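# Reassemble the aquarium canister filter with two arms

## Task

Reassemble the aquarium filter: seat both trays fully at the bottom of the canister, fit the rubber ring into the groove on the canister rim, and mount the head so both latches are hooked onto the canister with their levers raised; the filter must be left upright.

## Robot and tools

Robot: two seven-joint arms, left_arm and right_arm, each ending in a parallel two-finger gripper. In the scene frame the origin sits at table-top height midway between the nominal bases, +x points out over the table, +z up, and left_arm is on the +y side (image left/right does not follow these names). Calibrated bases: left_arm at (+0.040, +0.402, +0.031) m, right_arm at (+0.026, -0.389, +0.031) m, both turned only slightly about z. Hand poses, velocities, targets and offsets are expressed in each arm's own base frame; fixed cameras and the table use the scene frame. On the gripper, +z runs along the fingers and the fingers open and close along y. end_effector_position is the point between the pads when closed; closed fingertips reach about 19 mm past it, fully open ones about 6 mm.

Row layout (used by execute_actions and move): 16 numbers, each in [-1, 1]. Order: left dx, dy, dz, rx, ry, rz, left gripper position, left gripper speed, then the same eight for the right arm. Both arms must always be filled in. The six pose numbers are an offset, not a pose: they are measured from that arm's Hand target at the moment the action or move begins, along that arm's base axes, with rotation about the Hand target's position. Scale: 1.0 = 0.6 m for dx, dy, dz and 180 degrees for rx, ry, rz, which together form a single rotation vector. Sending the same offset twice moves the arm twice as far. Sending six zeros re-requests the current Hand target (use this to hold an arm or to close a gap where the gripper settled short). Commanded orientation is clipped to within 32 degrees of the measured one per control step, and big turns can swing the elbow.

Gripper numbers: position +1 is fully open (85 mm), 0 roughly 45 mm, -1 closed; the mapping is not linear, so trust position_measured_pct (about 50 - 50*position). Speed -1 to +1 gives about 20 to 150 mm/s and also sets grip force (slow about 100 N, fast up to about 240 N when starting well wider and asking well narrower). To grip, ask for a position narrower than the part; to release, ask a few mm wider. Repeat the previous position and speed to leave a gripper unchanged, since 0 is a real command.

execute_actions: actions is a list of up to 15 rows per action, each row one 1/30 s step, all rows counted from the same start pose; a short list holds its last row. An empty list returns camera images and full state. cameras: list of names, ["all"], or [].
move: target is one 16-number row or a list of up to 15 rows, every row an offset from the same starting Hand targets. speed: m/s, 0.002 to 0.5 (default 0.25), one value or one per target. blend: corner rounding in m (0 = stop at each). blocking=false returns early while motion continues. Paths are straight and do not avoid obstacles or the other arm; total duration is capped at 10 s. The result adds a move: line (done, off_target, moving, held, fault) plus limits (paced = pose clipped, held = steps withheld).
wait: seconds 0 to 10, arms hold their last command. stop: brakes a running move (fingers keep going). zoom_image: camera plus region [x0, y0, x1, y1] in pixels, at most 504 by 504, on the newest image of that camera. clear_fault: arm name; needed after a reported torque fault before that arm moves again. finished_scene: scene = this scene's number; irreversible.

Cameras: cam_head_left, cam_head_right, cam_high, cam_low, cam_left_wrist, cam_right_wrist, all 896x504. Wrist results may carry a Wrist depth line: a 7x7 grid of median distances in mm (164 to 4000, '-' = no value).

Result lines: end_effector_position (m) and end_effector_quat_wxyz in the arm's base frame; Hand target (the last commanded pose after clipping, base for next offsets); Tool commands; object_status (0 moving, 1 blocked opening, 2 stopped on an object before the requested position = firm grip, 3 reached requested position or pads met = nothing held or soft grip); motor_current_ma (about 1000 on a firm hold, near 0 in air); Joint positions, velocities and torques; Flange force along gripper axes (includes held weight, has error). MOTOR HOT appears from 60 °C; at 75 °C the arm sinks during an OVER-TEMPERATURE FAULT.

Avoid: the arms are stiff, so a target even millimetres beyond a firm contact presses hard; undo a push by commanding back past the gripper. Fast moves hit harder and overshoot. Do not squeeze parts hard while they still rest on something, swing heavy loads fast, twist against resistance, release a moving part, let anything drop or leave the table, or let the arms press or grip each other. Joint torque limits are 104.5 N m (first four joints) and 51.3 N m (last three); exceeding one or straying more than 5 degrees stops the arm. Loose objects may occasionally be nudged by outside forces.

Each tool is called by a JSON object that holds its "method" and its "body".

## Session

Scene 1 done. Look at scene 2.

{"method": "execute_actions", "body": {"actions": []}}

Scene clock: 0.00 s.
left_arm: end_effector_position=(+0.8497, -0.3037, +0.1203) position_measured_pct=0.0 object_status=3 motor_current_ma=0 end_effector_quat_wxyz=(+0.332, +0.835, +0.104, +0.426) | right_arm: end_effector_position=(+0.5565, -0.1654, +0.3112) position_measured_pct=0.0 object_status=3 motor_current_ma=0 end_effector_quat_wxyz=(-0.107, +0.686, +0.602, +0.394)
Joint positions: left_arm=[0.583 1.324 -0.92 1.085 -0.763 -0.756 0.621] | right_arm=[0.61 0.665 0.082 1.223 -0.898 1.439 0.76]
Joint velocities: within noise
Joint torques (N m): no reading
Flange force (N): no reading
Wrist depth (mm): cam_left_wrist=[1900 2351 2493 2483 2240 2232 2580 / 1754 2072 2590 2590 2351 2631 2751 / 1609 1878 2294 2695 2098 2858 2895 / 1507 1787 2078 2368 2521 3055 3041 / 1411 1641 1916 2255 2833 3128 3282 / 293 1500 1740 2092 2493 3234 3435 / 272 310 366 1857 2263 2908 3299] | cam_right_wrist=[742 800 867 949 1047 3157 3349 / 684 732 784 857 927 2774 3157 / 634 677 725 778 846 2521 2751 / 590 625 665 714 766 2255 2474 / 539 484 615 658 703 749 2248 / 500 488 546 611 652 696 2046 / 480 484 534 573 604 643 1884]
Hand target: left_arm +0.8497, -0.3037, +0.1203; +0.332, +0.835, +0.104, +0.426 | right_arm +0.5565, -0.1654, +0.3112; -0.107, +0.686, +0.602, +0.394
Tool commands: left_gripper/position=+1.0 left_gripper/speed=+1.0 right_gripper/position=+1.0 right_gripper/speed=+1.0

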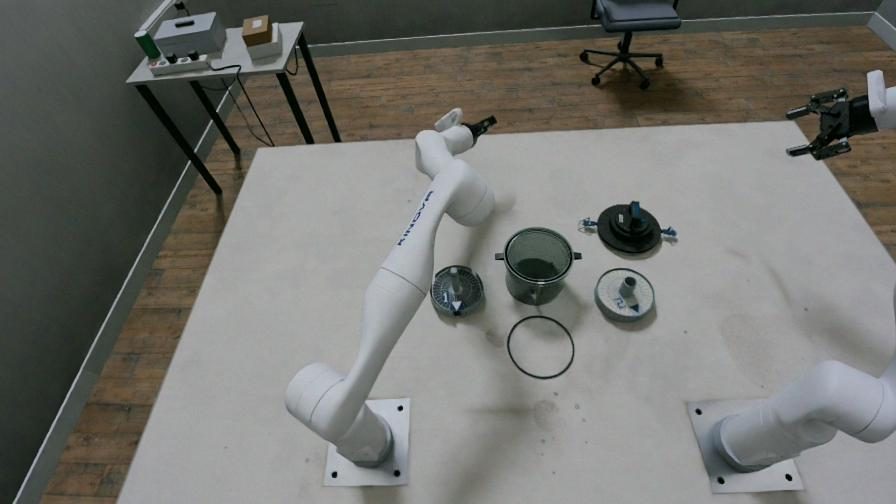

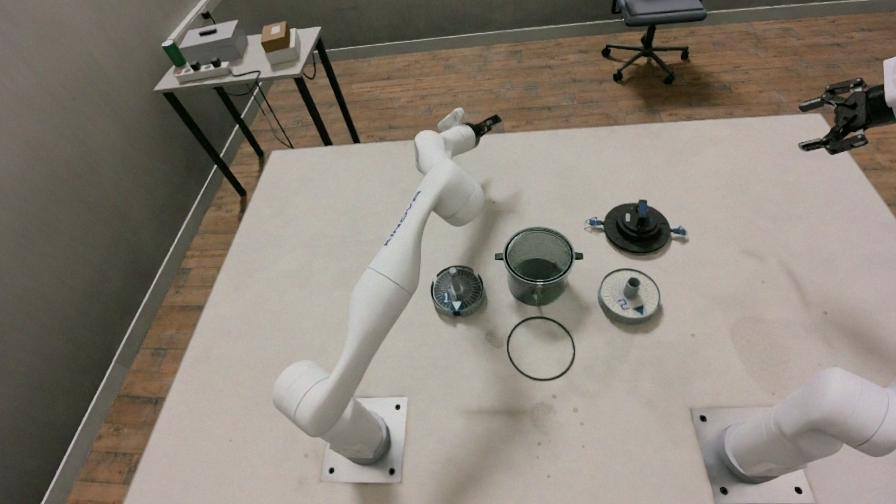

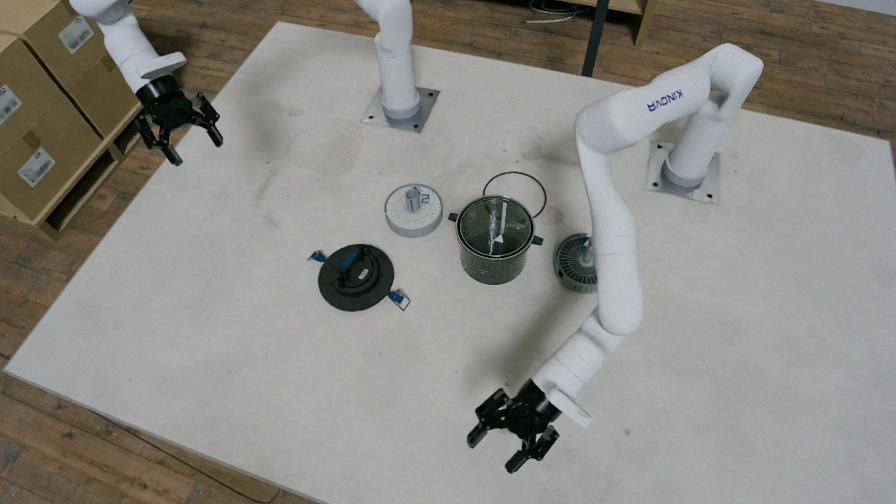

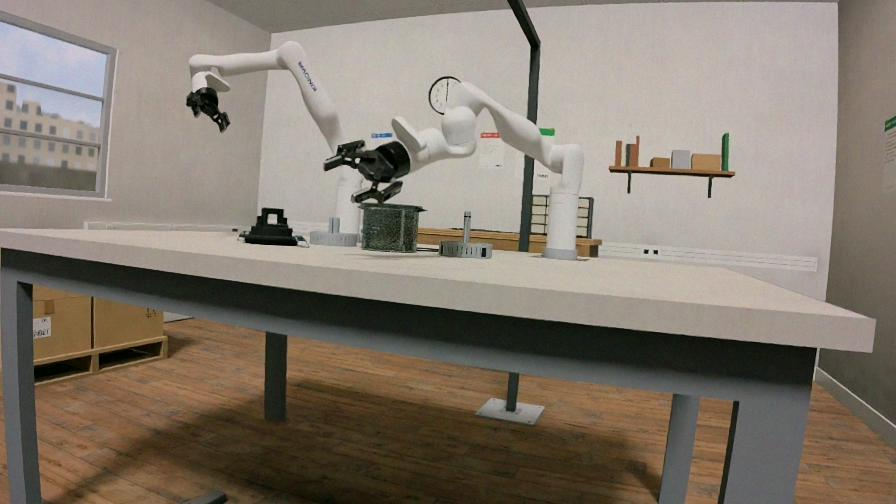

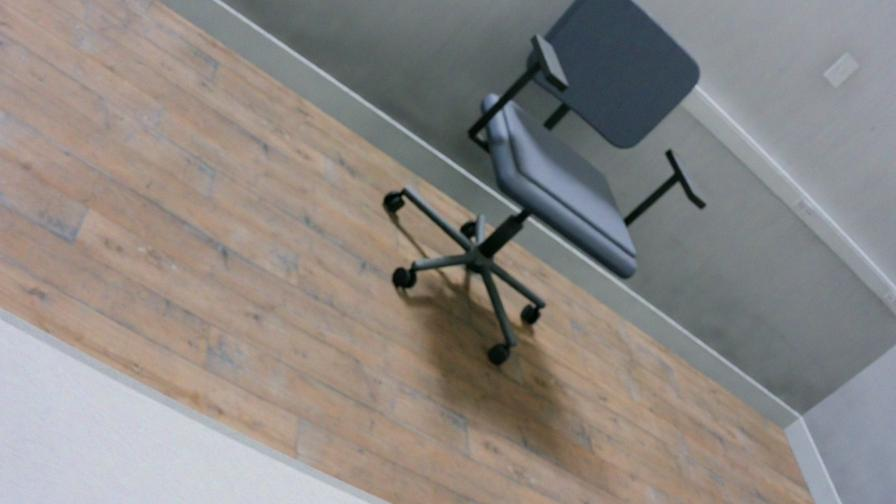

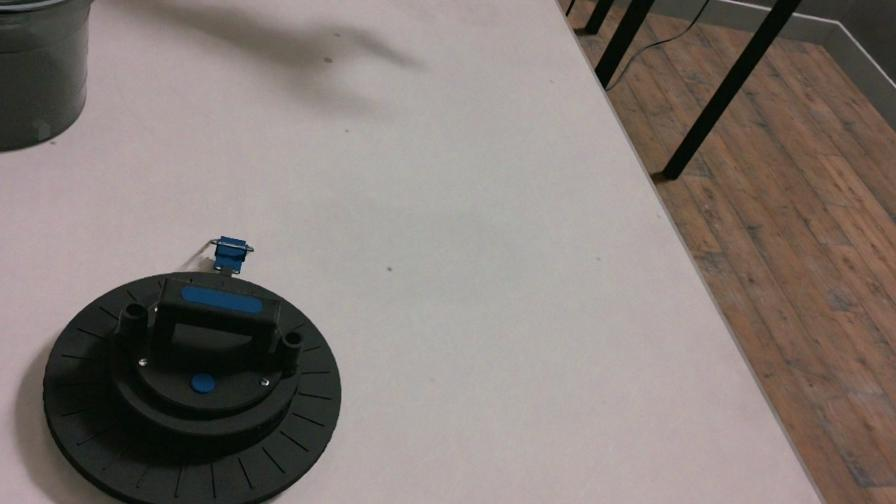

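{"method": "move", "body": {"target": [[-0.15,0.05,0.38,0.112,0.143,-0.035,0,0,-0.1,0.3,0.231,-0.0763,0.281,-0.429,0,0],[-0.873,0.1545,0.30,0.224,0.287,-0.070,0,0,-0.211,0.609,0.231,-0.0763,0.281,-0.429,0,0]], "speed": [0.2,0.3], "blend": [0.08,0], "cameras": ["cam_left_wrist","cam_right_wrist","cam_high"]}}

Scene clock: 51.40 s.
left_arm: end_effector_position=(+0.3259, -0.2110, +0.3003) position_measured_pct=49.8 object_status=3 motor_current_ma=0 end_effector_quat_wxyz=(+0.000, +1.000, +0.000, +0.000) | right_arm: end_effector_position=(+0.4299, +0.2000, +0.4498) position_measured_pct=49.8 object_status=3 motor_current_ma=0 end_effector_quat_wxyz=(+0.000, +1.000, +0.000, +0.000)
Joint positions: left_arm=[1.468 0.655 -1.629 1.612 -2.488 -1.573 1.396] | right_arm=[-0.695 0.44 0.424 0.859 -0.185 1.872 -1.934]
Joint torques (N m): left_arm=[1.08 -12.77 -5.02 -5.36 0.08 -0.01 -0.02] | right_arm=[0.38 -16.53 1.37 -9.15 0.09 0.14 -0.09]
Flange force (N): left_arm=[8.0 2.7 -4.4] | right_arm=[-4.0 1.2 4.5]
Wrist depth (mm): cam_left_wrist=[478 478 476 476 477 475 473 / 478 477 476 475 477 476 474 / 478 476 476 447 476 475 474 / 477 477 476 446 474 475 474 / 478 476 447 446 475 476 473 / 475 476 476 446 474 476 474 / 477 474 475 475 475 472 473] | cam_right_wrist=[628 626 626 624 603 621 619 / 628 627 626 623 569 597 620 / 628 628 626 625 577 599 621 / 627 626 624 624 602 620 618 / 628 627 623 623 623 621 621 / 626 627 625 594 592 620 618 / 628 626 625 593 591 621 618]
Hand target: left_arm +0.3259, -0.2110, +0.3003; +0.000, +1.000, +0.000, +0.000 | right_arm +0.4299, +0.2000, +0.4498; +0.000, +1.000, +0.000, +0.000
Off the commanded pose: left_arm 0.000 m, 0 deg | right_arm 0.000 m, 0 deg.
move: done
Images, in order (width x height): cam_high 896x504, cam_left_wrist 896x504, cam_right_wrist 896x504.

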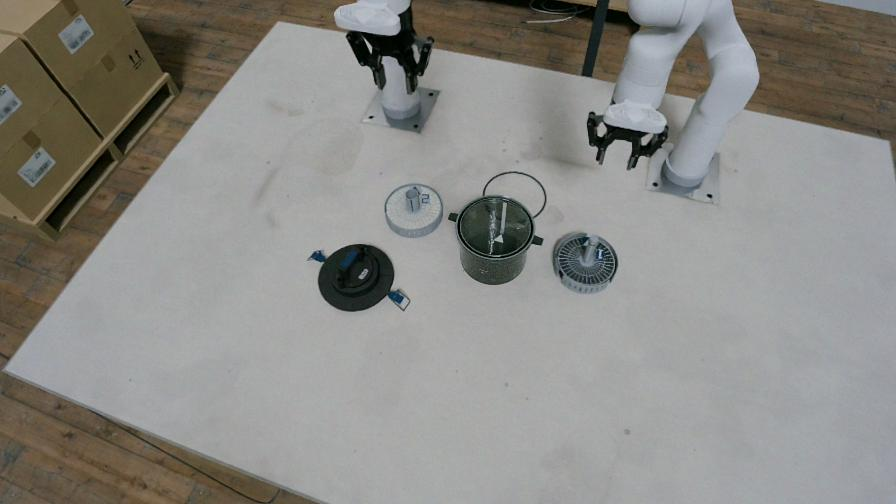

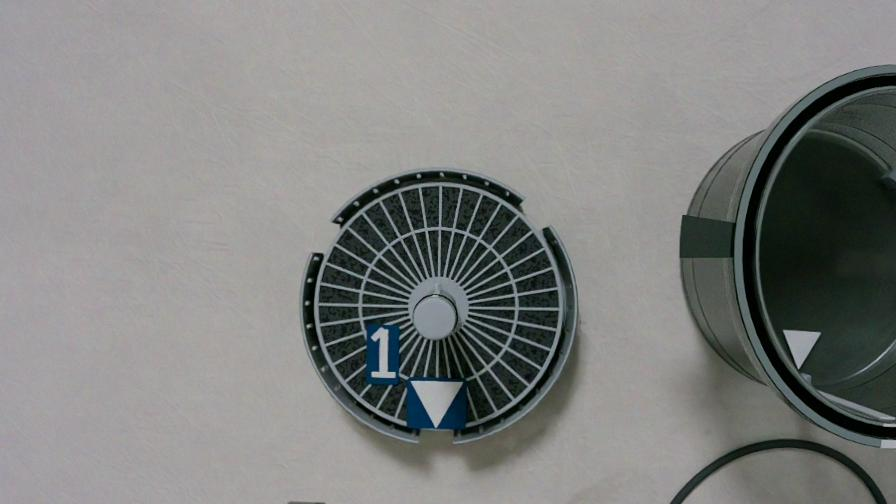

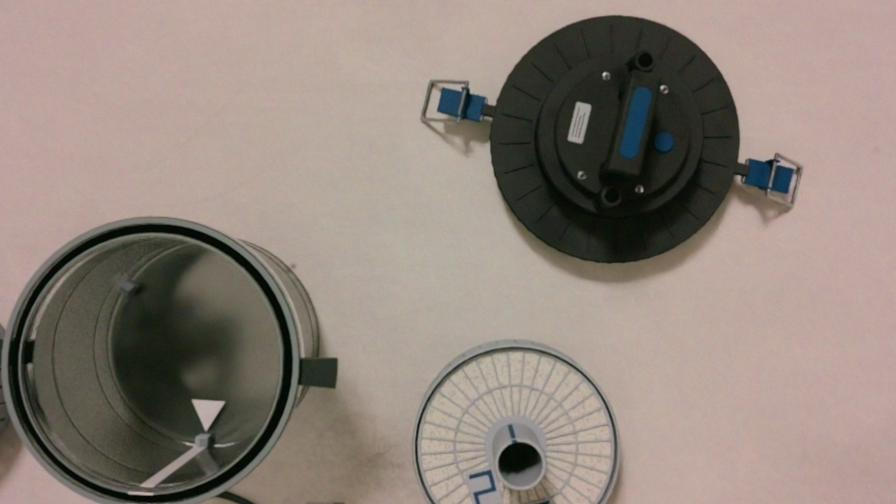

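{"method": "move", "body": {"target": [0.0555,0.0092,-0.283,0,0,0,0,0,-0.104,0.295,-0.302,0,0,0,0,0], "speed": 0.25, "cameras": ["cam_left_wrist","cam_right_wrist"]}}

Scene clock: 99.50 s.
left_arm: end_effector_position=(+0.3592, -0.2055, +0.1305) position_measured_pct=49.8 object_status=3 motor_current_ma=0 end_effector_quat_wxyz=(+0.000, +1.000, +0.000, +0.000) | right_arm: end_effector_position=(+0.3674, +0.3769, +0.2686) position_measured_pct=49.8 object_status=3 motor_current_ma=0 end_effector_quat_wxyz=(+0.000, +1.000, +0.000, +0.000)
Joint positions: left_arm=[1.27 0.883 -1.376 1.851 -2.215 -1.246 1.169] | right_arm=[-1.037 0.562 0.344 1.243 -0.185 1.368 -2.276]
Joint torques (N m): left_arm=[0.91 -15.9 -5.93 -3.38 0.1 0.04 -0.02] | right_arm=[0.19 -19.13 1.69 -9.31 0.12 0.12 -0.04]
Flange force (N): left_arm=[7.4 2.1 -2.0] | right_arm=[-2.0 1.7 2.2]
Wrist depth (mm): cam_left_wrist=[309 309 308 307 307 307 306 / 308 308 307 306 306 306 306 / 308 308 308 306 306 306 305 / 308 307 307 278 307 306 305 / 307 307 277 278 277 306 305 / 307 306 278 276 277 305 305 / 307 307 277 223 277 305 305] | cam_right_wrist=[446 445 444 444 443 441 440 / 447 445 443 443 443 441 440 / 431 446 444 443 442 441 440 / 417 328 444 443 443 441 440 / 416 416 444 443 442 440 408 / 417 444 443 442 440 440 408 / 445 445 444 440 441 441 408]
Hand target: left_arm +0.3592, -0.2055, +0.1305; +0.000, +1.000, +0.000, +0.000 | right_arm +0.3675, +0.3770, +0.2686; +0.000, +1.000, +0.000, +0.000
Off the commanded pose: left_arm 0.000 m, 0 deg | right_arm 0.000 m, 0 deg.
move: done
Images, in order (width x height): cam_left_wrist 896x504, cam_right_wrist 896x504.

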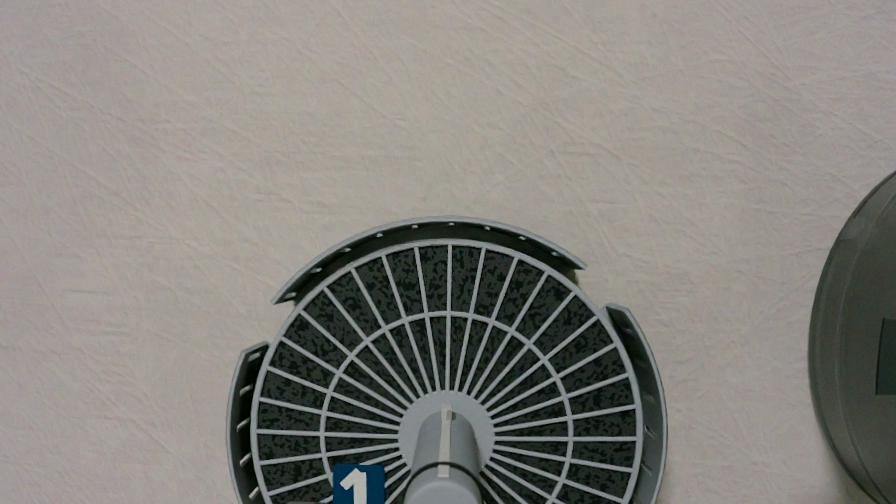

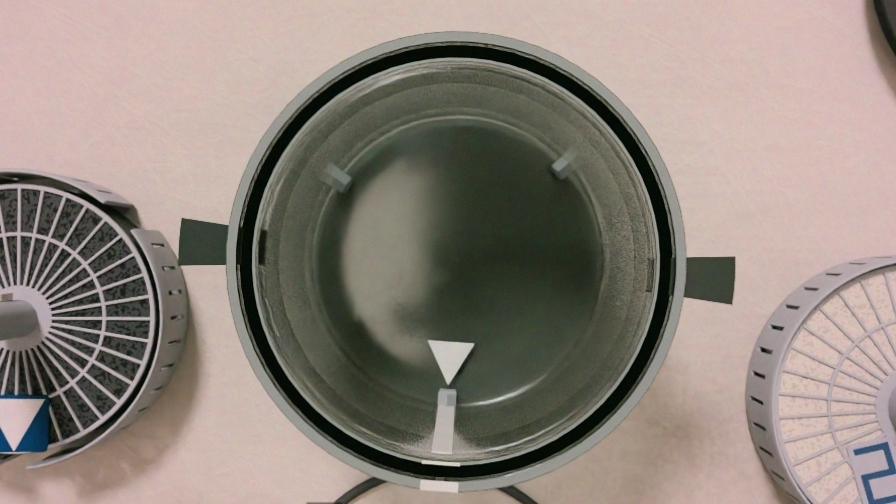

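{"method": "move", "body": {"target": [[0.0047,0,-0.1142,0,0,0,0,-1,-0.111,-0.354,0,0,0,0,0,0],[0.0047,0,-0.1142,0,0,0,-0.62,-1,-0.111,-0.354,0,0,0,0,0,0]], "speed": 0.12, "cameras": ["cam_left_wrist","cam_right_wrist","cam_low"]}}

Scene clock: 142.73 s.
left_arm: end_effector_position=(+0.3620, -0.2055, +0.0619) position_measured_pct=80.1 object_status=0 motor_current_ma=950 end_effector_quat_wxyz=(+0.000, +1.000, +0.000, +0.000) | right_arm: end_effector_position=(+0.3009, +0.1646, +0.2686) position_measured_pct=49.8 object_status=3 motor_current_ma=0 end_effector_quat_wxyz=(+0.000, +1.000, +0.000, +0.000)
Joint positions: left_arm=[1.212 0.989 -1.263 1.911 -2.07 -1.135 1.078] | right_arm=[-0.943 0.127 0.421 1.857 -0.057 1.169 -2.074]
Joint torques (N m): left_arm=[1.34 -13.11 -3.48 -1.91 0.75 0.58 0.01] | right_arm=[0.39 -9.74 0.46 -8.92 0.09 0.15 -0.04]
Flange force (N): left_arm=[5.2 -0.7 -13.5] | right_arm=[-2.2 0.6 2.1]
Wrist depth (mm): cam_left_wrist=[240 240 239 239 238 238 238 / 239 239 239 238 238 238 238 / 240 239 238 239 239 238 238 / 239 239 238 210 235 238 237 / 239 238 209 209 209 237 237 / 239 218 210 208 209 211 237 / 239 209 209 208 209 209 237] | cam_right_wrist=[448 447 446 444 443 443 442 / 446 446 446 444 443 442 441 / 447 447 445 413 413 443 441 / 446 448 446 413 412 441 440 / 447 446 444 412 412 441 442 / 448 446 445 443 442 442 439 / 447 446 445 444 442 441 441]
Hand target: left_arm +0.3620, -0.2055, +0.0620; +0.000, +1.000, +0.000, +0.000 | right_arm +0.3009, +0.1646, +0.2686; +0.000, +1.000, +0.000, +0.000
Off the commanded pose: left_arm 0.000 m, 0 deg | right_arm 0.000 m, 0 deg.
move: done
Images, in order (width x height): cam_low 896x504, cam_left_wrist 896x504, cam_right_wrist 896x504.

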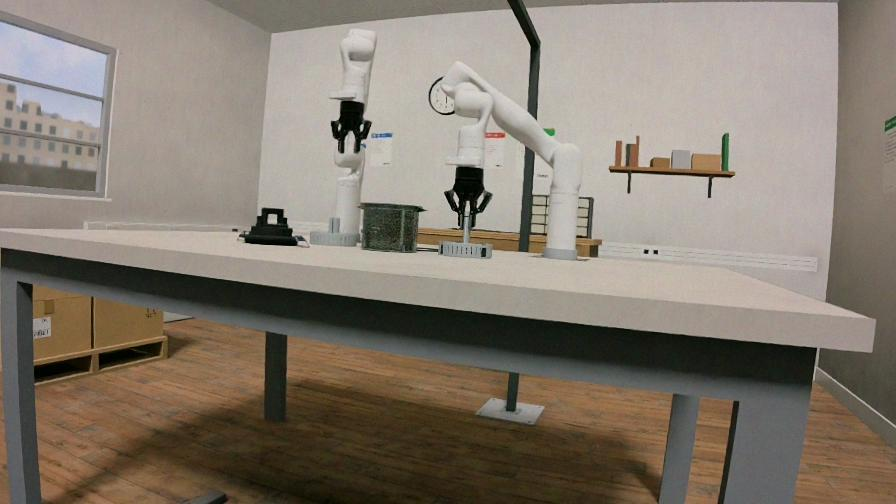

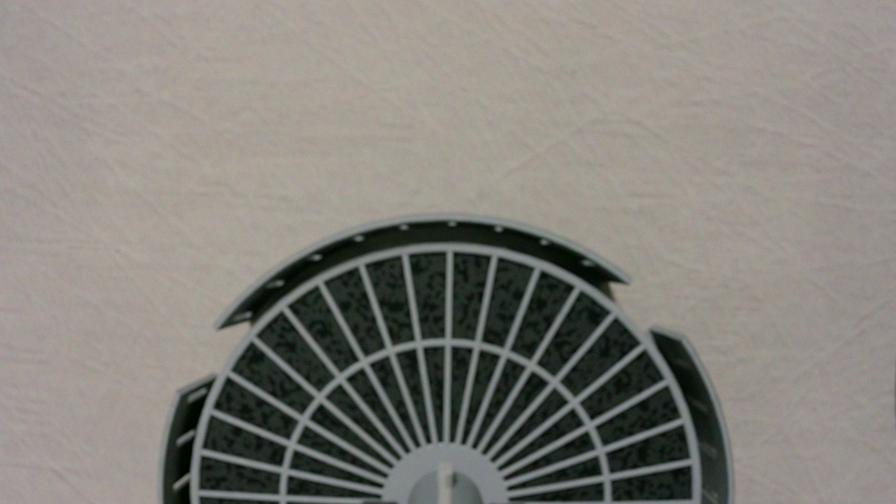

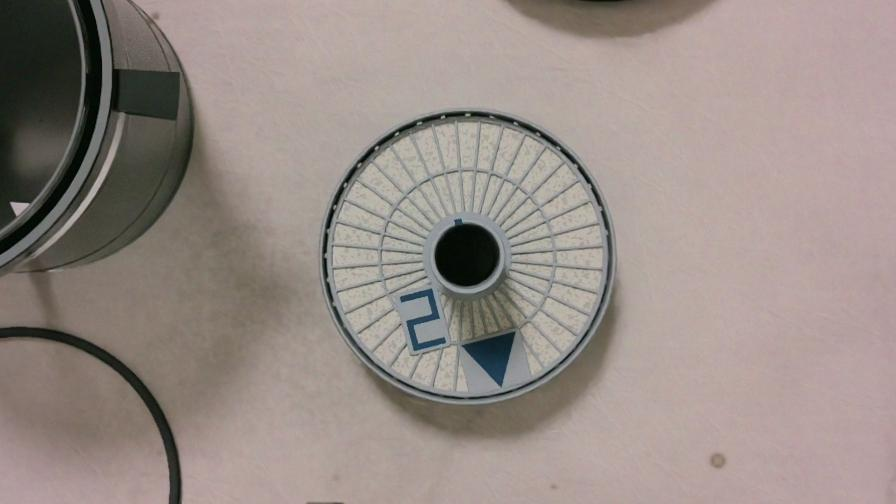

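{"method": "move", "body": {"target": [[0,0,0.02,0,0,0,-0.62,-1,0.0968,-0.0022,-0.15,0,0,0,0.15,0],[0,0,0.255,0,0,0,-0.62,-1,0.0968,-0.0022,-0.396,0,0,0,0.15,0]], "speed": [0.1,0.15], "blend": [0.005,0], "cameras": ["cam_left_wrist","cam_low"]}}

Scene clock: 162.10 s.
left_arm: end_effector_position=(+0.3620, -0.2055, +0.2149) position_measured_pct=80.5 object_status=2 motor_current_ma=1000 end_effector_quat_wxyz=(+0.000, +1.000, +0.000, +0.000) | right_arm: end_effector_position=(+0.3589, +0.1633, +0.0310) position_measured_pct=42.4 object_status=3 motor_current_ma=0 end_effector_quat_wxyz=(+0.000, +1.000, +0.000, +0.000)
Joint positions: left_arm=[1.311 0.772 -1.481 1.711 -2.361 -1.407 1.276] | right_arm=[-0.686 0.659 0.278 2.039 -0.366 0.49 -1.71]
Joint torques (N m): left_arm=[0.94 -15.18 -5.92 -4.81 0.07 -0.04 -0.03] | right_arm=[0.42 -15.71 1.61 -4.74 0.14 0.03 -0.1]
Flange force (N): left_arm=[7.5 2.1 -1.9] | right_arm=[-3.1 0.3 0.1]
Wrist depth (mm): cam_left_wrist=[393 392 392 391 390 389 390 / 392 392 392 391 390 389 391 / 392 391 391 391 390 389 389 / 391 391 210 209 235 389 389 / 391 390 209 209 209 389 388 / 391 210 209 209 209 209 388 / 392 210 210 208 209 209 388] | cam_right_wrist=[209 208 208 208 207 206 206 / 209 208 208 207 207 206 206 / 209 208 208 207 206 206 206 / 209 208 177 176 176 206 206 / 209 177 177 176 176 175 205 / 209 177 177 175 176 175 205 / 208 177 177 175 175 175 205]
Hand target: left_arm +0.3620, -0.2055, +0.2150; +0.000, +1.000, +0.000, +0.000 | right_arm +0.3589, +0.1633, +0.0310; +0.000, +1.000, +0.000, +0.000
Off the commanded pose: left_arm 0.000 m, 0 deg | right_arm 0.000 m, 0 deg.
move: done
Images, in order (width x height): cam_low 896x504, cam_left_wrist 896x504.

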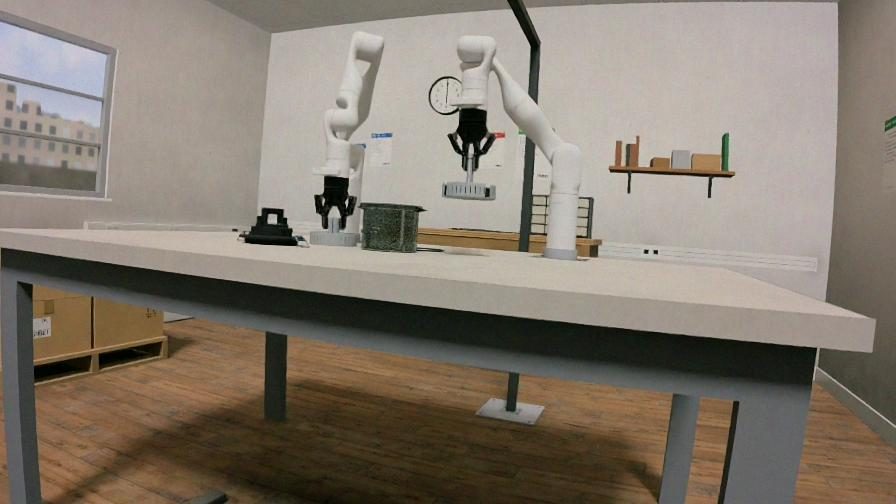

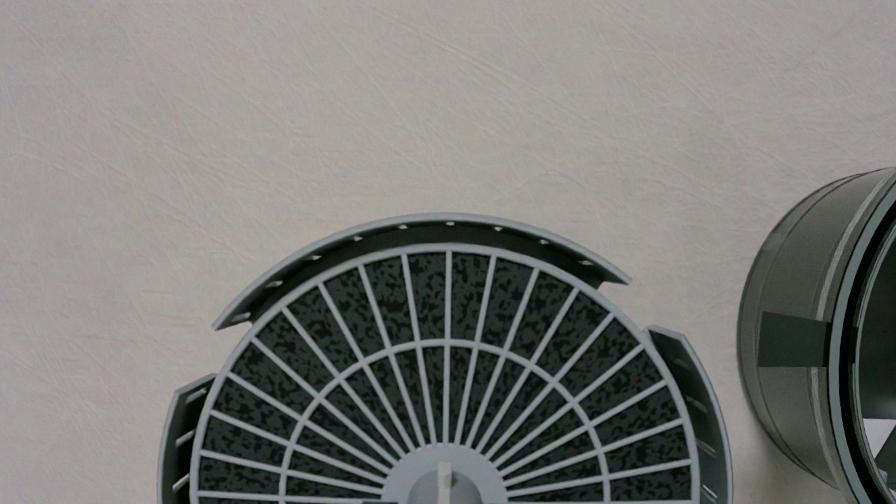

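{"method": "move", "body": {"target": [0.0417,-0.3425,0,0,0,-0.0195,-0.62,-1,0,0,0,0,0,0,-0.34,-1], "speed": 0.2, "cameras": ["cam_left_wrist","cam_low","cam_right_wrist","cam_high"]}}

Scene clock: 171.03 s.
left_arm: end_effector_position=(+0.3870, -0.4110, +0.2150) position_measured_pct=80.5 object_status=2 motor_current_ma=1000 end_effector_quat_wxyz=(+0.000, +1.000, -0.031, +0.000) | right_arm: end_effector_position=(+0.3589, +0.1633, +0.0310) position_measured_pct=64.5 object_status=2 motor_current_ma=1000 end_effector_quat_wxyz=(+0.000, +1.000, +0.000, +0.000)
Joint positions: left_arm=[1.302 0.972 -1.325 1.152 -2.211 -1.617 1.72] | right_arm=[-0.686 0.659 0.278 2.039 -0.366 0.49 -1.71]
Joint torques (N m): left_arm=[0.94 -22.73 -6.27 -3.67 0.04 0.04 -0.07] | right_arm=[-0.18 -10.27 0.26 -5.51 -0.26 -1.5 -0.04]
Flange force (N): left_arm=[9.6 7.1 -2.7] | right_arm=[-7.4 3.8 -18.0]
Wrist depth (mm): cam_left_wrist=[393 391 390 390 389 389 388 / 391 391 390 389 389 389 388 / 392 391 391 269 387 388 388 / 390 390 209 210 210 388 387 / 390 390 209 209 209 387 388 / 390 209 209 208 209 209 366 / 390 209 209 208 209 209 355] | cam_right_wrist=[209 208 208 208 207 206 206 / 209 208 208 207 207 206 206 / 209 208 208 207 207 206 206 / 209 208 177 177 176 206 206 / 209 177 177 176 176 176 206 / 209 177 177 176 176 175 205 / 209 177 177 175 176 175 205]
Hand target: left_arm +0.3870, -0.4110, +0.2150; +0.000, +1.000, -0.031, +0.000 | right_arm +0.3589, +0.1633, +0.0310; +0.000, +1.000, +0.000, +0.000
Off the commanded pose: left_arm 0.000 m, 0 deg | right_arm 0.000 m, 0 deg.
move: done
Images, in order (width x height): cam_high 896x504, cam_low 896x504, cam_left_wrist 896x504, cam_right_wrist 896x504.

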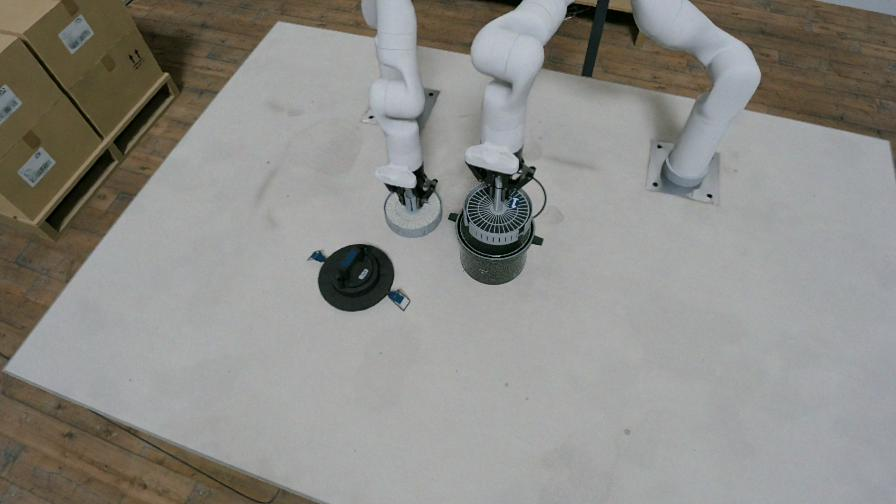

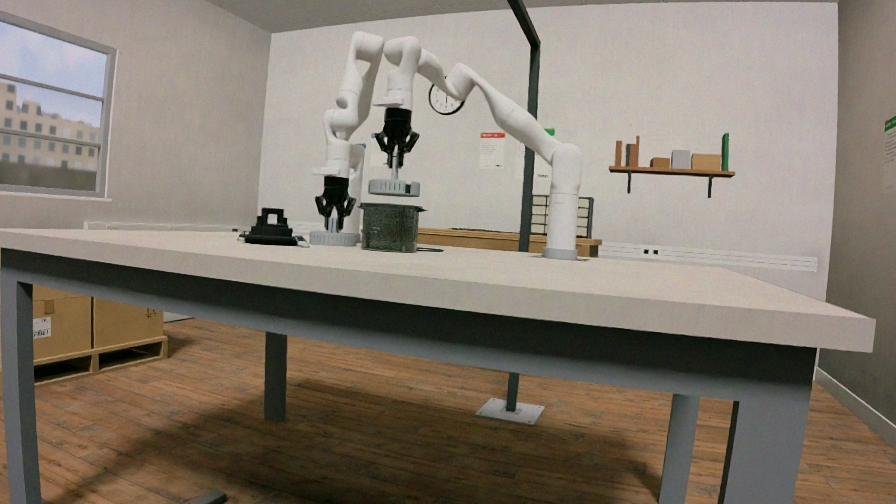

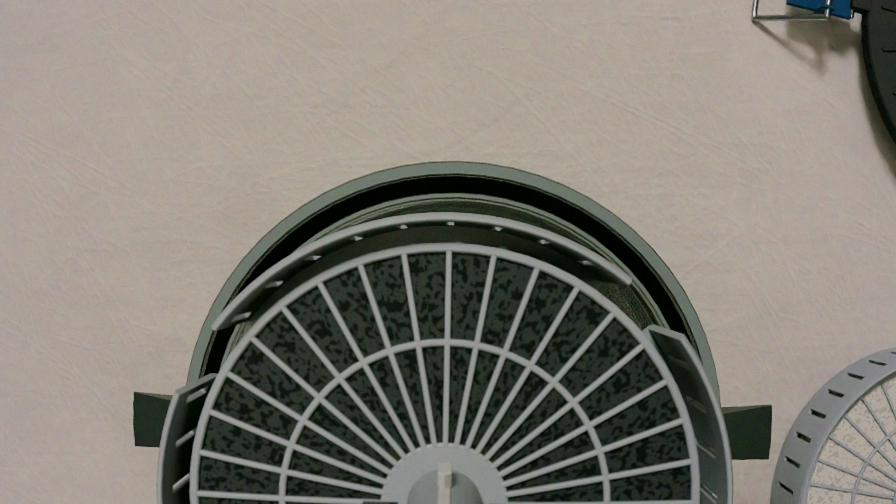

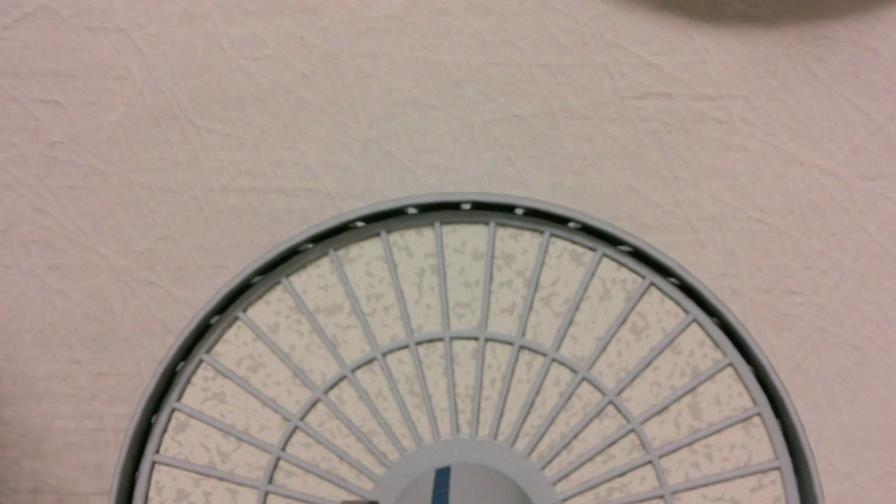

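{"method": "move", "body": {"target": [[0.0067,-0.003,-0.04,0,0,0,-0.62,-1,0,0,0,0,0,0,-0.34,-1],[0.0067,-0.003,-0.07,0,0,0,-0.62,-1,0,0,0,0,0,0,-0.34,-1]], "speed": [0.08,0.03], "cameras": ["cam_left_wrist"]}}

Scene clock: 204.63 s.
left_arm: end_effector_position=(+0.3911, -0.4128, +0.1730) position_measured_pct=80.5 object_status=2 motor_current_ma=1000 end_effector_quat_wxyz=(+0.000, +1.000, -0.031, +0.000) | right_arm: end_effector_position=(+0.3589, +0.1633, +0.0310) position_measured_pct=64.5 object_status=2 motor_current_ma=1000 end_effector_quat_wxyz=(+0.000, +1.000, +0.000, +0.000)
Joint positions: left_arm=[1.304 1.024 -1.301 1.208 -2.174 -1.543 1.69] | right_arm=[-0.686 0.659 0.278 2.039 -0.366 0.49 -1.71]
Joint torques (N m): left_arm=[0.94 -23.09 -6.63 -3.47 0.03 0 -0.08] | right_arm=[-0.18 -10.23 0.33 -5.52 -0.26 -1.44 -0.06]
Flange force (N): left_arm=[9.2 6.7 -1.5] | right_arm=[-7.6 4.0 -17.8]
Wrist depth (mm): cam_left_wrist=[349 348 348 349 348 347 347 / 349 349 348 348 347 347 346 / 350 349 348 347 347 347 346 / 348 348 210 210 209 346 346 / 349 228 209 210 209 226 346 / 349 210 209 208 209 209 345 / 349 210 209 208 209 209 314] | cam_right_wrist=[209 209 208 207 207 206 206 / 209 209 208 207 207 206 206 / 209 208 208 207 207 206 206 / 209 208 177 177 176 206 206 / 209 177 177 177 176 176 206 / 209 177 177 176 176 175 205 / 209 177 177 175 176 175 205]
Hand target: left_arm +0.3910, -0.4128, +0.1729; +0.000, +1.000, -0.031, +0.000 | right_arm +0.3589, +0.1633, +0.0310; +0.000, +1.000, +0.000, +0.000
Off the commanded pose: left_arm 0.000 m, 0 deg | right_arm 0.000 m, 0 deg.
move: done
Images, in order (width x height): cam_left_wrist 896x504.

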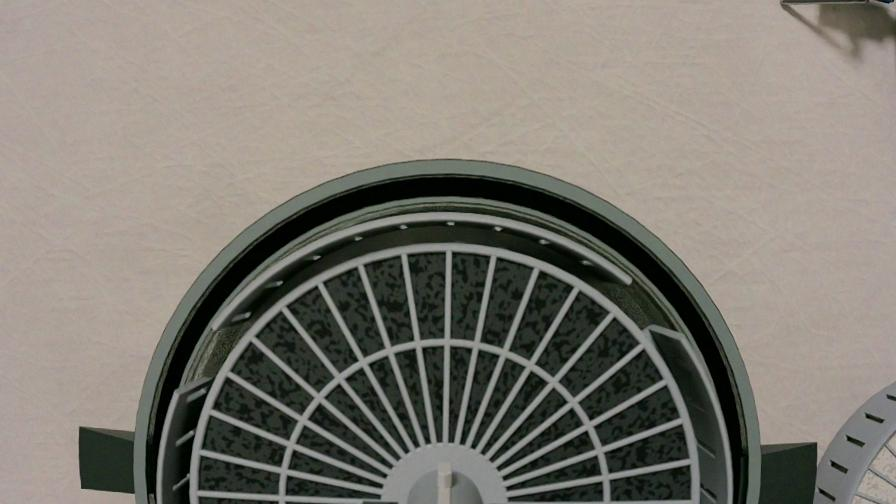

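{"method": "move", "body": {"target": [0.001,-0.001,-0.165,0,0,0,-0.62,-1,0,0,0,0,0,0,-0.34,-1], "speed": 0.05, "cameras": ["cam_left_wrist"]}}

Scene clock: 216.97 s.
left_arm: end_effector_position=(+0.3917, -0.4134, +0.0740) position_measured_pct=80.5 object_status=2 motor_current_ma=1000 end_effector_quat_wxyz=(+0.000, +1.000, -0.031, +0.000) | right_arm: end_effector_position=(+0.3589, +0.1633, +0.0310) position_measured_pct=64.5 object_status=2 motor_current_ma=1000 end_effector_quat_wxyz=(+0.000, +1.000, +0.000, +0.000)
Joint positions: left_arm=[1.31 1.15 -1.233 1.321 -2.072 -1.377 1.62] | right_arm=[-0.686 0.659 0.278 2.039 -0.366 0.49 -1.71]
Joint torques (N m): left_arm=[0.94 -23.55 -7.25 -2.65 0.06 0.05 0.03] | right_arm=[-0.21 -10.22 0.31 -5.47 -0.29 -1.46 -0.05]
Flange force (N): left_arm=[8.6 5.8 0.4] | right_arm=[-7.4 3.9 -17.9]
Wrist depth (mm): cam_left_wrist=[250 250 249 250 249 249 249 / 250 250 249 250 249 249 248 / 250 - - - - - 248 / - - 209 210 209 - - / 250 232 210 209 209 231 248 / 250 210 210 209 209 209 248 / 249 210 209 208 209 209 -] | cam_right_wrist=[209 209 208 207 207 207 206 / 209 208 208 208 207 206 206 / 209 208 208 207 207 206 206 / 209 208 177 177 176 206 205 / 209 177 177 176 176 176 206 / 208 177 177 176 176 176 205 / 209 177 177 175 176 175 205]
Hand target: left_arm +0.3917, -0.4134, +0.0740; +0.000, +1.000, -0.031, +0.000 | right_arm +0.3589, +0.1633, +0.0310; +0.000, +1.000, +0.000, +0.000
Off the commanded pose: left_arm 0.000 m, 0 deg | right_arm 0.000 m, 0 deg.
move: done
Images, in order (width x height): cam_left_wrist 896x504.

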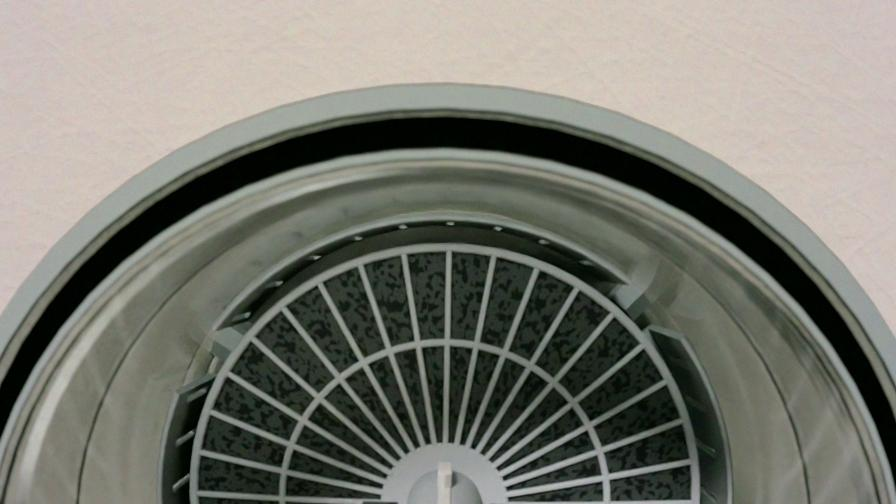

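{"method": "move", "body": {"target": [0,0,-0.015,0,0,0,-0.62,-1,0,0,0,0,0,0,-0.34,-1], "speed": 0.03, "cameras": ["cam_left_wrist"]}}

Scene clock: 221.33 s.
left_arm: end_effector_position=(+0.3917, -0.4134, +0.0653) position_measured_pct=80.5 object_status=2 motor_current_ma=1000 end_effector_quat_wxyz=(+0.000, +1.000, -0.031, +0.000) | right_arm: end_effector_position=(+0.3589, +0.1633, +0.0310) position_measured_pct=64.5 object_status=2 motor_current_ma=1000 end_effector_quat_wxyz=(+0.000, +1.000, +0.000, +0.000)
Joint positions: left_arm=[1.309 1.162 -1.226 1.328 -2.061 -1.364 1.614] | right_arm=[-0.686 0.659 0.278 2.039 -0.366 0.49 -1.71]
Joint torques (N m): left_arm=[0.12 3.63 5.52 -2.28 4.53 6.37 0.1] | right_arm=[-0.18 -10.2 0.29 -5.44 -0.26 -1.51 -0.05]
Flange force (N): left_arm=[-11.4 -11.2 -62.1] | right_arm=[-7.2 3.8 -18.1]
Wrist depth (mm): cam_left_wrist=[243 243 243 242 243 242 242 / 243 243 243 242 243 242 242 / 243 - - - - - 242 / - 243 210 209 209 - - / 243 227 210 209 209 242 241 / - 210 210 208 209 209 241 / 243 209 209 208 209 209 -] | cam_right_wrist=[209 208 208 208 207 206 206 / 209 209 208 207 207 206 206 / 209 209 208 207 207 206 206 / 209 208 177 177 176 206 206 / 209 177 177 177 176 176 206 / 209 177 177 176 176 176 205 / 208 177 177 175 176 175 205]
Hand target: left_arm +0.3917, -0.4134, +0.0649; +0.000, +1.000, -0.031, +0.000 | right_arm +0.3589, +0.1633, +0.0310; +0.000, +1.000, +0.000, +0.000
Off the commanded pose: left_arm 0.000 m, 0 deg | right_arm 0.000 m, 0 deg.
move: done
Images, in order (width x height): cam_left_wrist 896x504.

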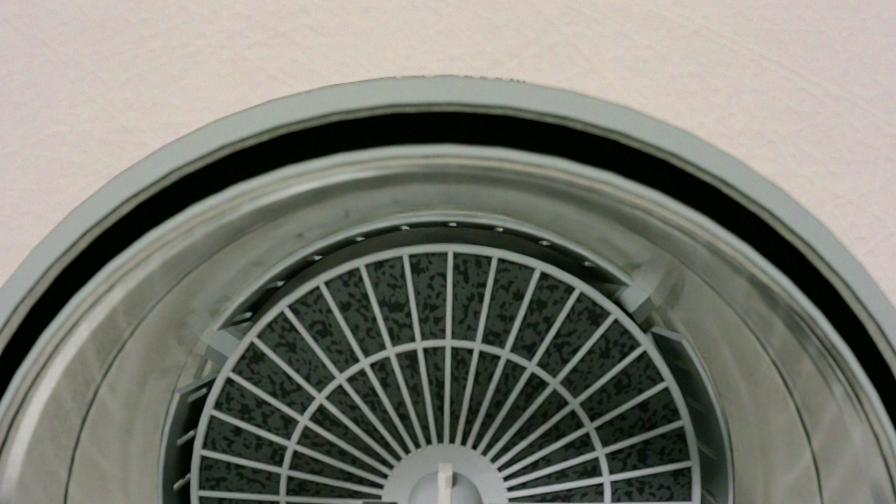

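{"method": "move", "body": {"target": [[0,0,0.001,0,0,0,-0.62,-1,0,0,0,0,0,0,-0.34,-1],[0,0,0.001,0,0,0,-0.25,-1,0,0,0,0,0,0,-0.34,-1],[0,0,0.12,0,0,0,-0.25,-1,0,0,0,0,0,0,-0.34,-1],[-0.02,0,0.31,0,0,0,-0.25,-1,0,0,0,0,0,0,-0.34,-1]], "speed": [0.02,0.02,0.06,0.2], "blend": [0,0,0.02,0], "cameras": ["cam_left_wrist","cam_low"]}}

{"method": "zoom_image", "body": {"camera": "cam_low", "region": [340, 190, 440, 260]}}

Scene clock: 235.40 s.
left_arm: end_effector_position=(+0.3797, -0.4134, +0.2509) position_measured_pct=62.3 object_status=3 motor_current_ma=0 end_effector_quat_wxyz=(+0.000, +1.000, -0.031, +0.000) | right_arm: end_effector_position=(+0.3589, +0.1633, +0.0310) position_measured_pct=64.5 object_status=2 motor_current_ma=1000 end_effector_quat_wxyz=(+0.000, +1.000, +0.000, +0.000)
Joint positions: left_arm=[1.303 0.93 -1.34 1.089 -2.238 -1.685 1.76] | right_arm=[-0.686 0.659 0.278 2.039 -0.366 0.49 -1.71]
Joint torques (N m): left_arm=[0.99 -21.95 -5.62 -3.75 0.04 -0.11 -0.02] | right_arm=[-0.18 -10.2 0.29 -5.51 -0.27 -1.49 -0.05]
Flange force (N): left_arm=[9.3 6.7 -4.1] | right_arm=[-7.5 3.9 -18.1]
Wrist depth (mm): cam_left_wrist=[427 426 425 425 424 425 402 / 427 426 426 426 424 424 405 / 426 426 427 385 425 424 423 / 427 426 392 391 392 423 421 / 426 425 392 390 392 423 423 / 424 309 391 391 391 308 392 / 427 424 424 390 423 423 392] | cam_right_wrist=[209 209 208 207 207 206 206 / 209 209 208 207 207 206 206 / 209 208 208 207 207 206 206 / 209 208 177 177 176 206 206 / 209 177 177 176 176 176 205 / 208 177 177 176 176 176 205 / 209 177 177 175 176 175 205]
Hand target: left_arm +0.3797, -0.4134, +0.2509; +0.000, +1.000, -0.031, +0.000 | right_arm +0.3589, +0.1633, +0.0310; +0.000, +1.000, +0.000, +0.000
Off the commanded pose: left_arm 0.000 m, 0 deg | right_arm 0.000 m, 0 deg.
move: done
Images, in order (width x height): cam_low 896x504, cam_left_wrist 896x504.

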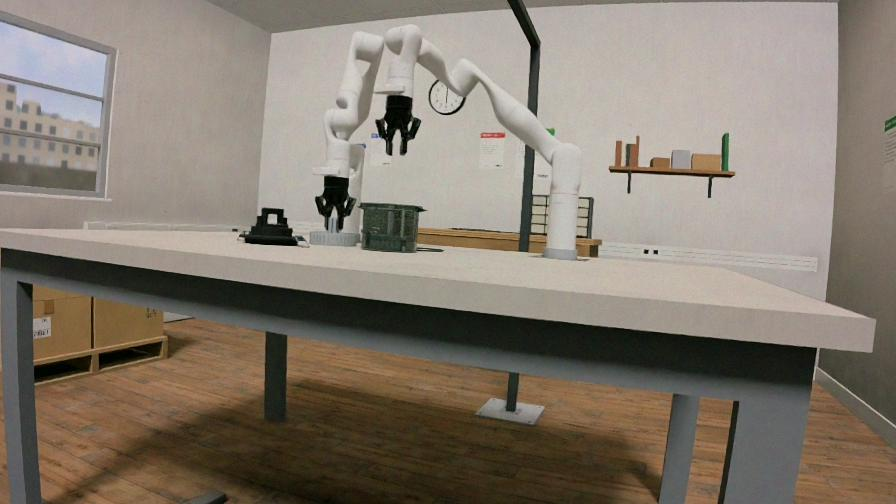

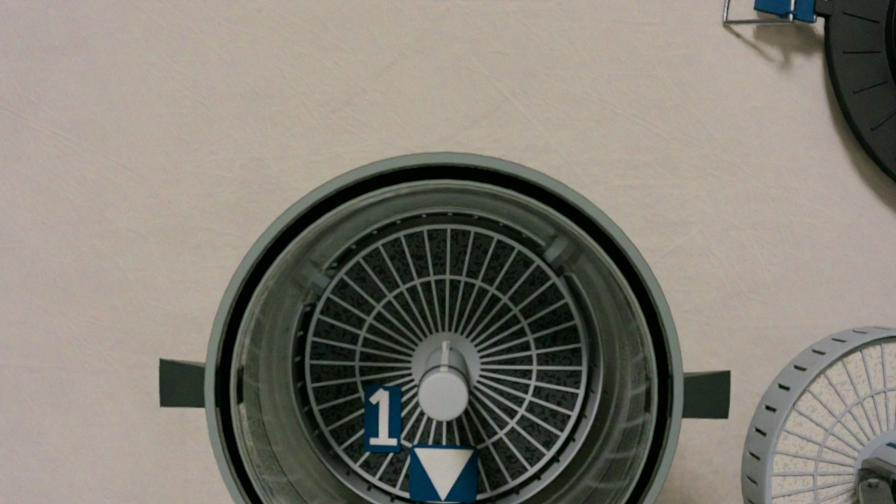

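Scaled by 5.040 from the camera's 896x504 image, which has a finer 1280x720 frame.

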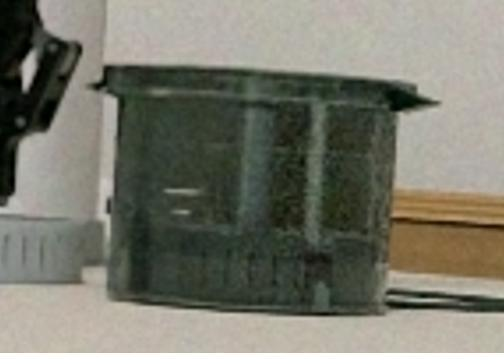

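{"method": "move", "body": {"target": [[0,0.4,0.03,0,0,0.0195,-0.25,-1,0,0,0.307,0,0,0,-0.34,-1],[-0.05,0.4,0.03,0,0,0.0195,-0.25,-1,0.1077,0.3605,0.307,0,0,-0.1,-0.34,-1]], "speed": [0.2,0.2], "blend": [0.02,0], "cameras": ["cam_right_wrist","cam_left_wrist"]}}

Scene clock: 251.63 s.
left_arm: end_effector_position=(+0.3497, -0.1734, +0.2689) position_measured_pct=62.3 object_status=3 motor_current_ma=0 end_effector_quat_wxyz=(+0.000, +1.000, +0.000, +0.000) | right_arm: end_effector_position=(+0.4236, +0.3796, +0.2152) position_measured_pct=64.5 object_status=2 motor_current_ma=1000 end_effector_quat_wxyz=(+0.000, +0.988, -0.157, +0.000)
Joint positions: left_arm=[1.34 0.664 -1.566 1.68 -2.475 -1.482 1.275] | right_arm=[-0.99 0.713 0.435 1.173 -0.289 1.313 -2.462]
Joint torques (N m): left_arm=[1 -12.95 -5.03 -5.32 0.08 -0.02 -0.04] | right_arm=[0.37 -21.48 2.71 -9.1 0.14 0.09 -0.07]
Flange force (N): left_arm=[7.7 1.6 -3.8] | right_arm=[-1.9 2.2 2.4]
Wrist depth (mm): cam_left_wrist=[446 446 446 448 445 444 444 / 446 445 446 444 444 444 443 / 447 446 447 444 445 443 444 / 445 446 444 445 444 442 412 / 446 445 445 446 443 442 409 / 446 445 442 444 443 442 419 / 445 444 445 443 445 443 442] | cam_right_wrist=[392 391 391 389 390 388 387 / 392 391 390 390 388 388 388 / 393 392 390 389 388 387 387 / 392 392 177 177 176 388 387 / 392 176 177 177 176 176 386 / 392 177 177 176 176 175 386 / 392 177 177 175 176 175 174]
Hand target: left_arm +0.3497, -0.1734, +0.2689; +0.000, +1.000, +0.000, +0.000 | right_arm +0.4236, +0.3796, +0.2152; +0.000, +0.988, -0.157, +0.000
Off the commanded pose: left_arm 0.000 m, 0 deg | right_arm 0.000 m, 0 deg.
move: done
Images, in order (width x height): cam_left_wrist 896x504, cam_right_wrist 896x504.

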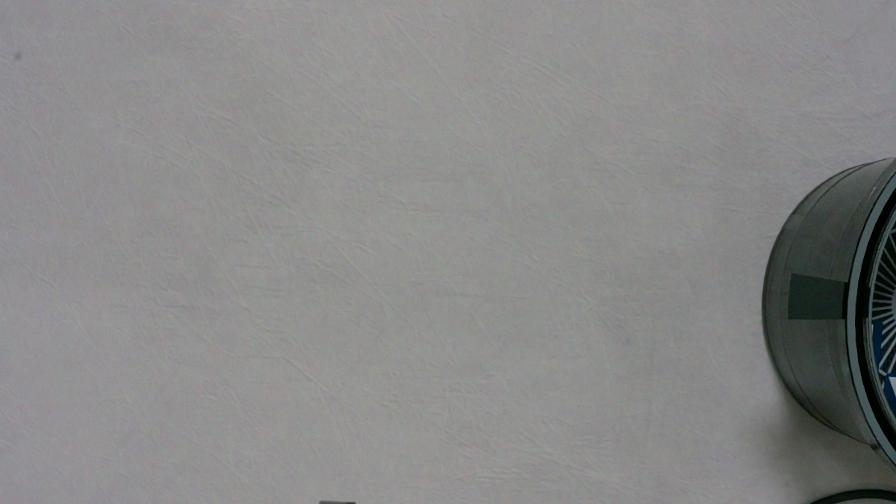

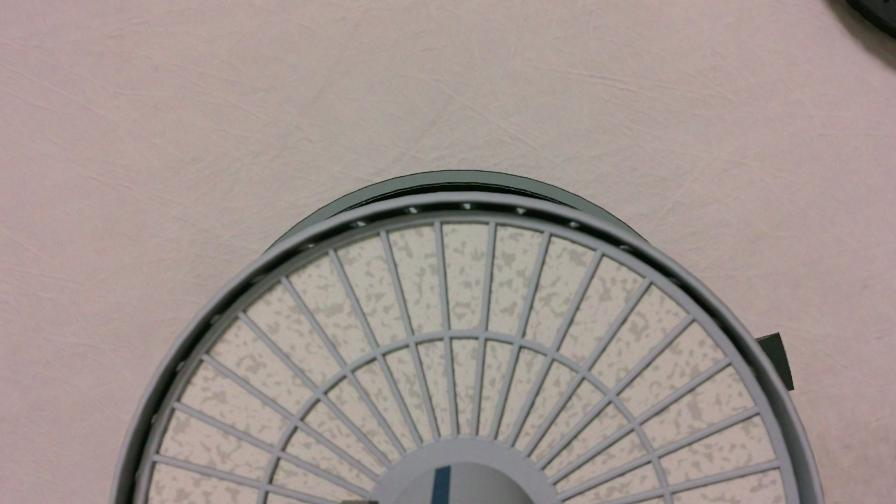

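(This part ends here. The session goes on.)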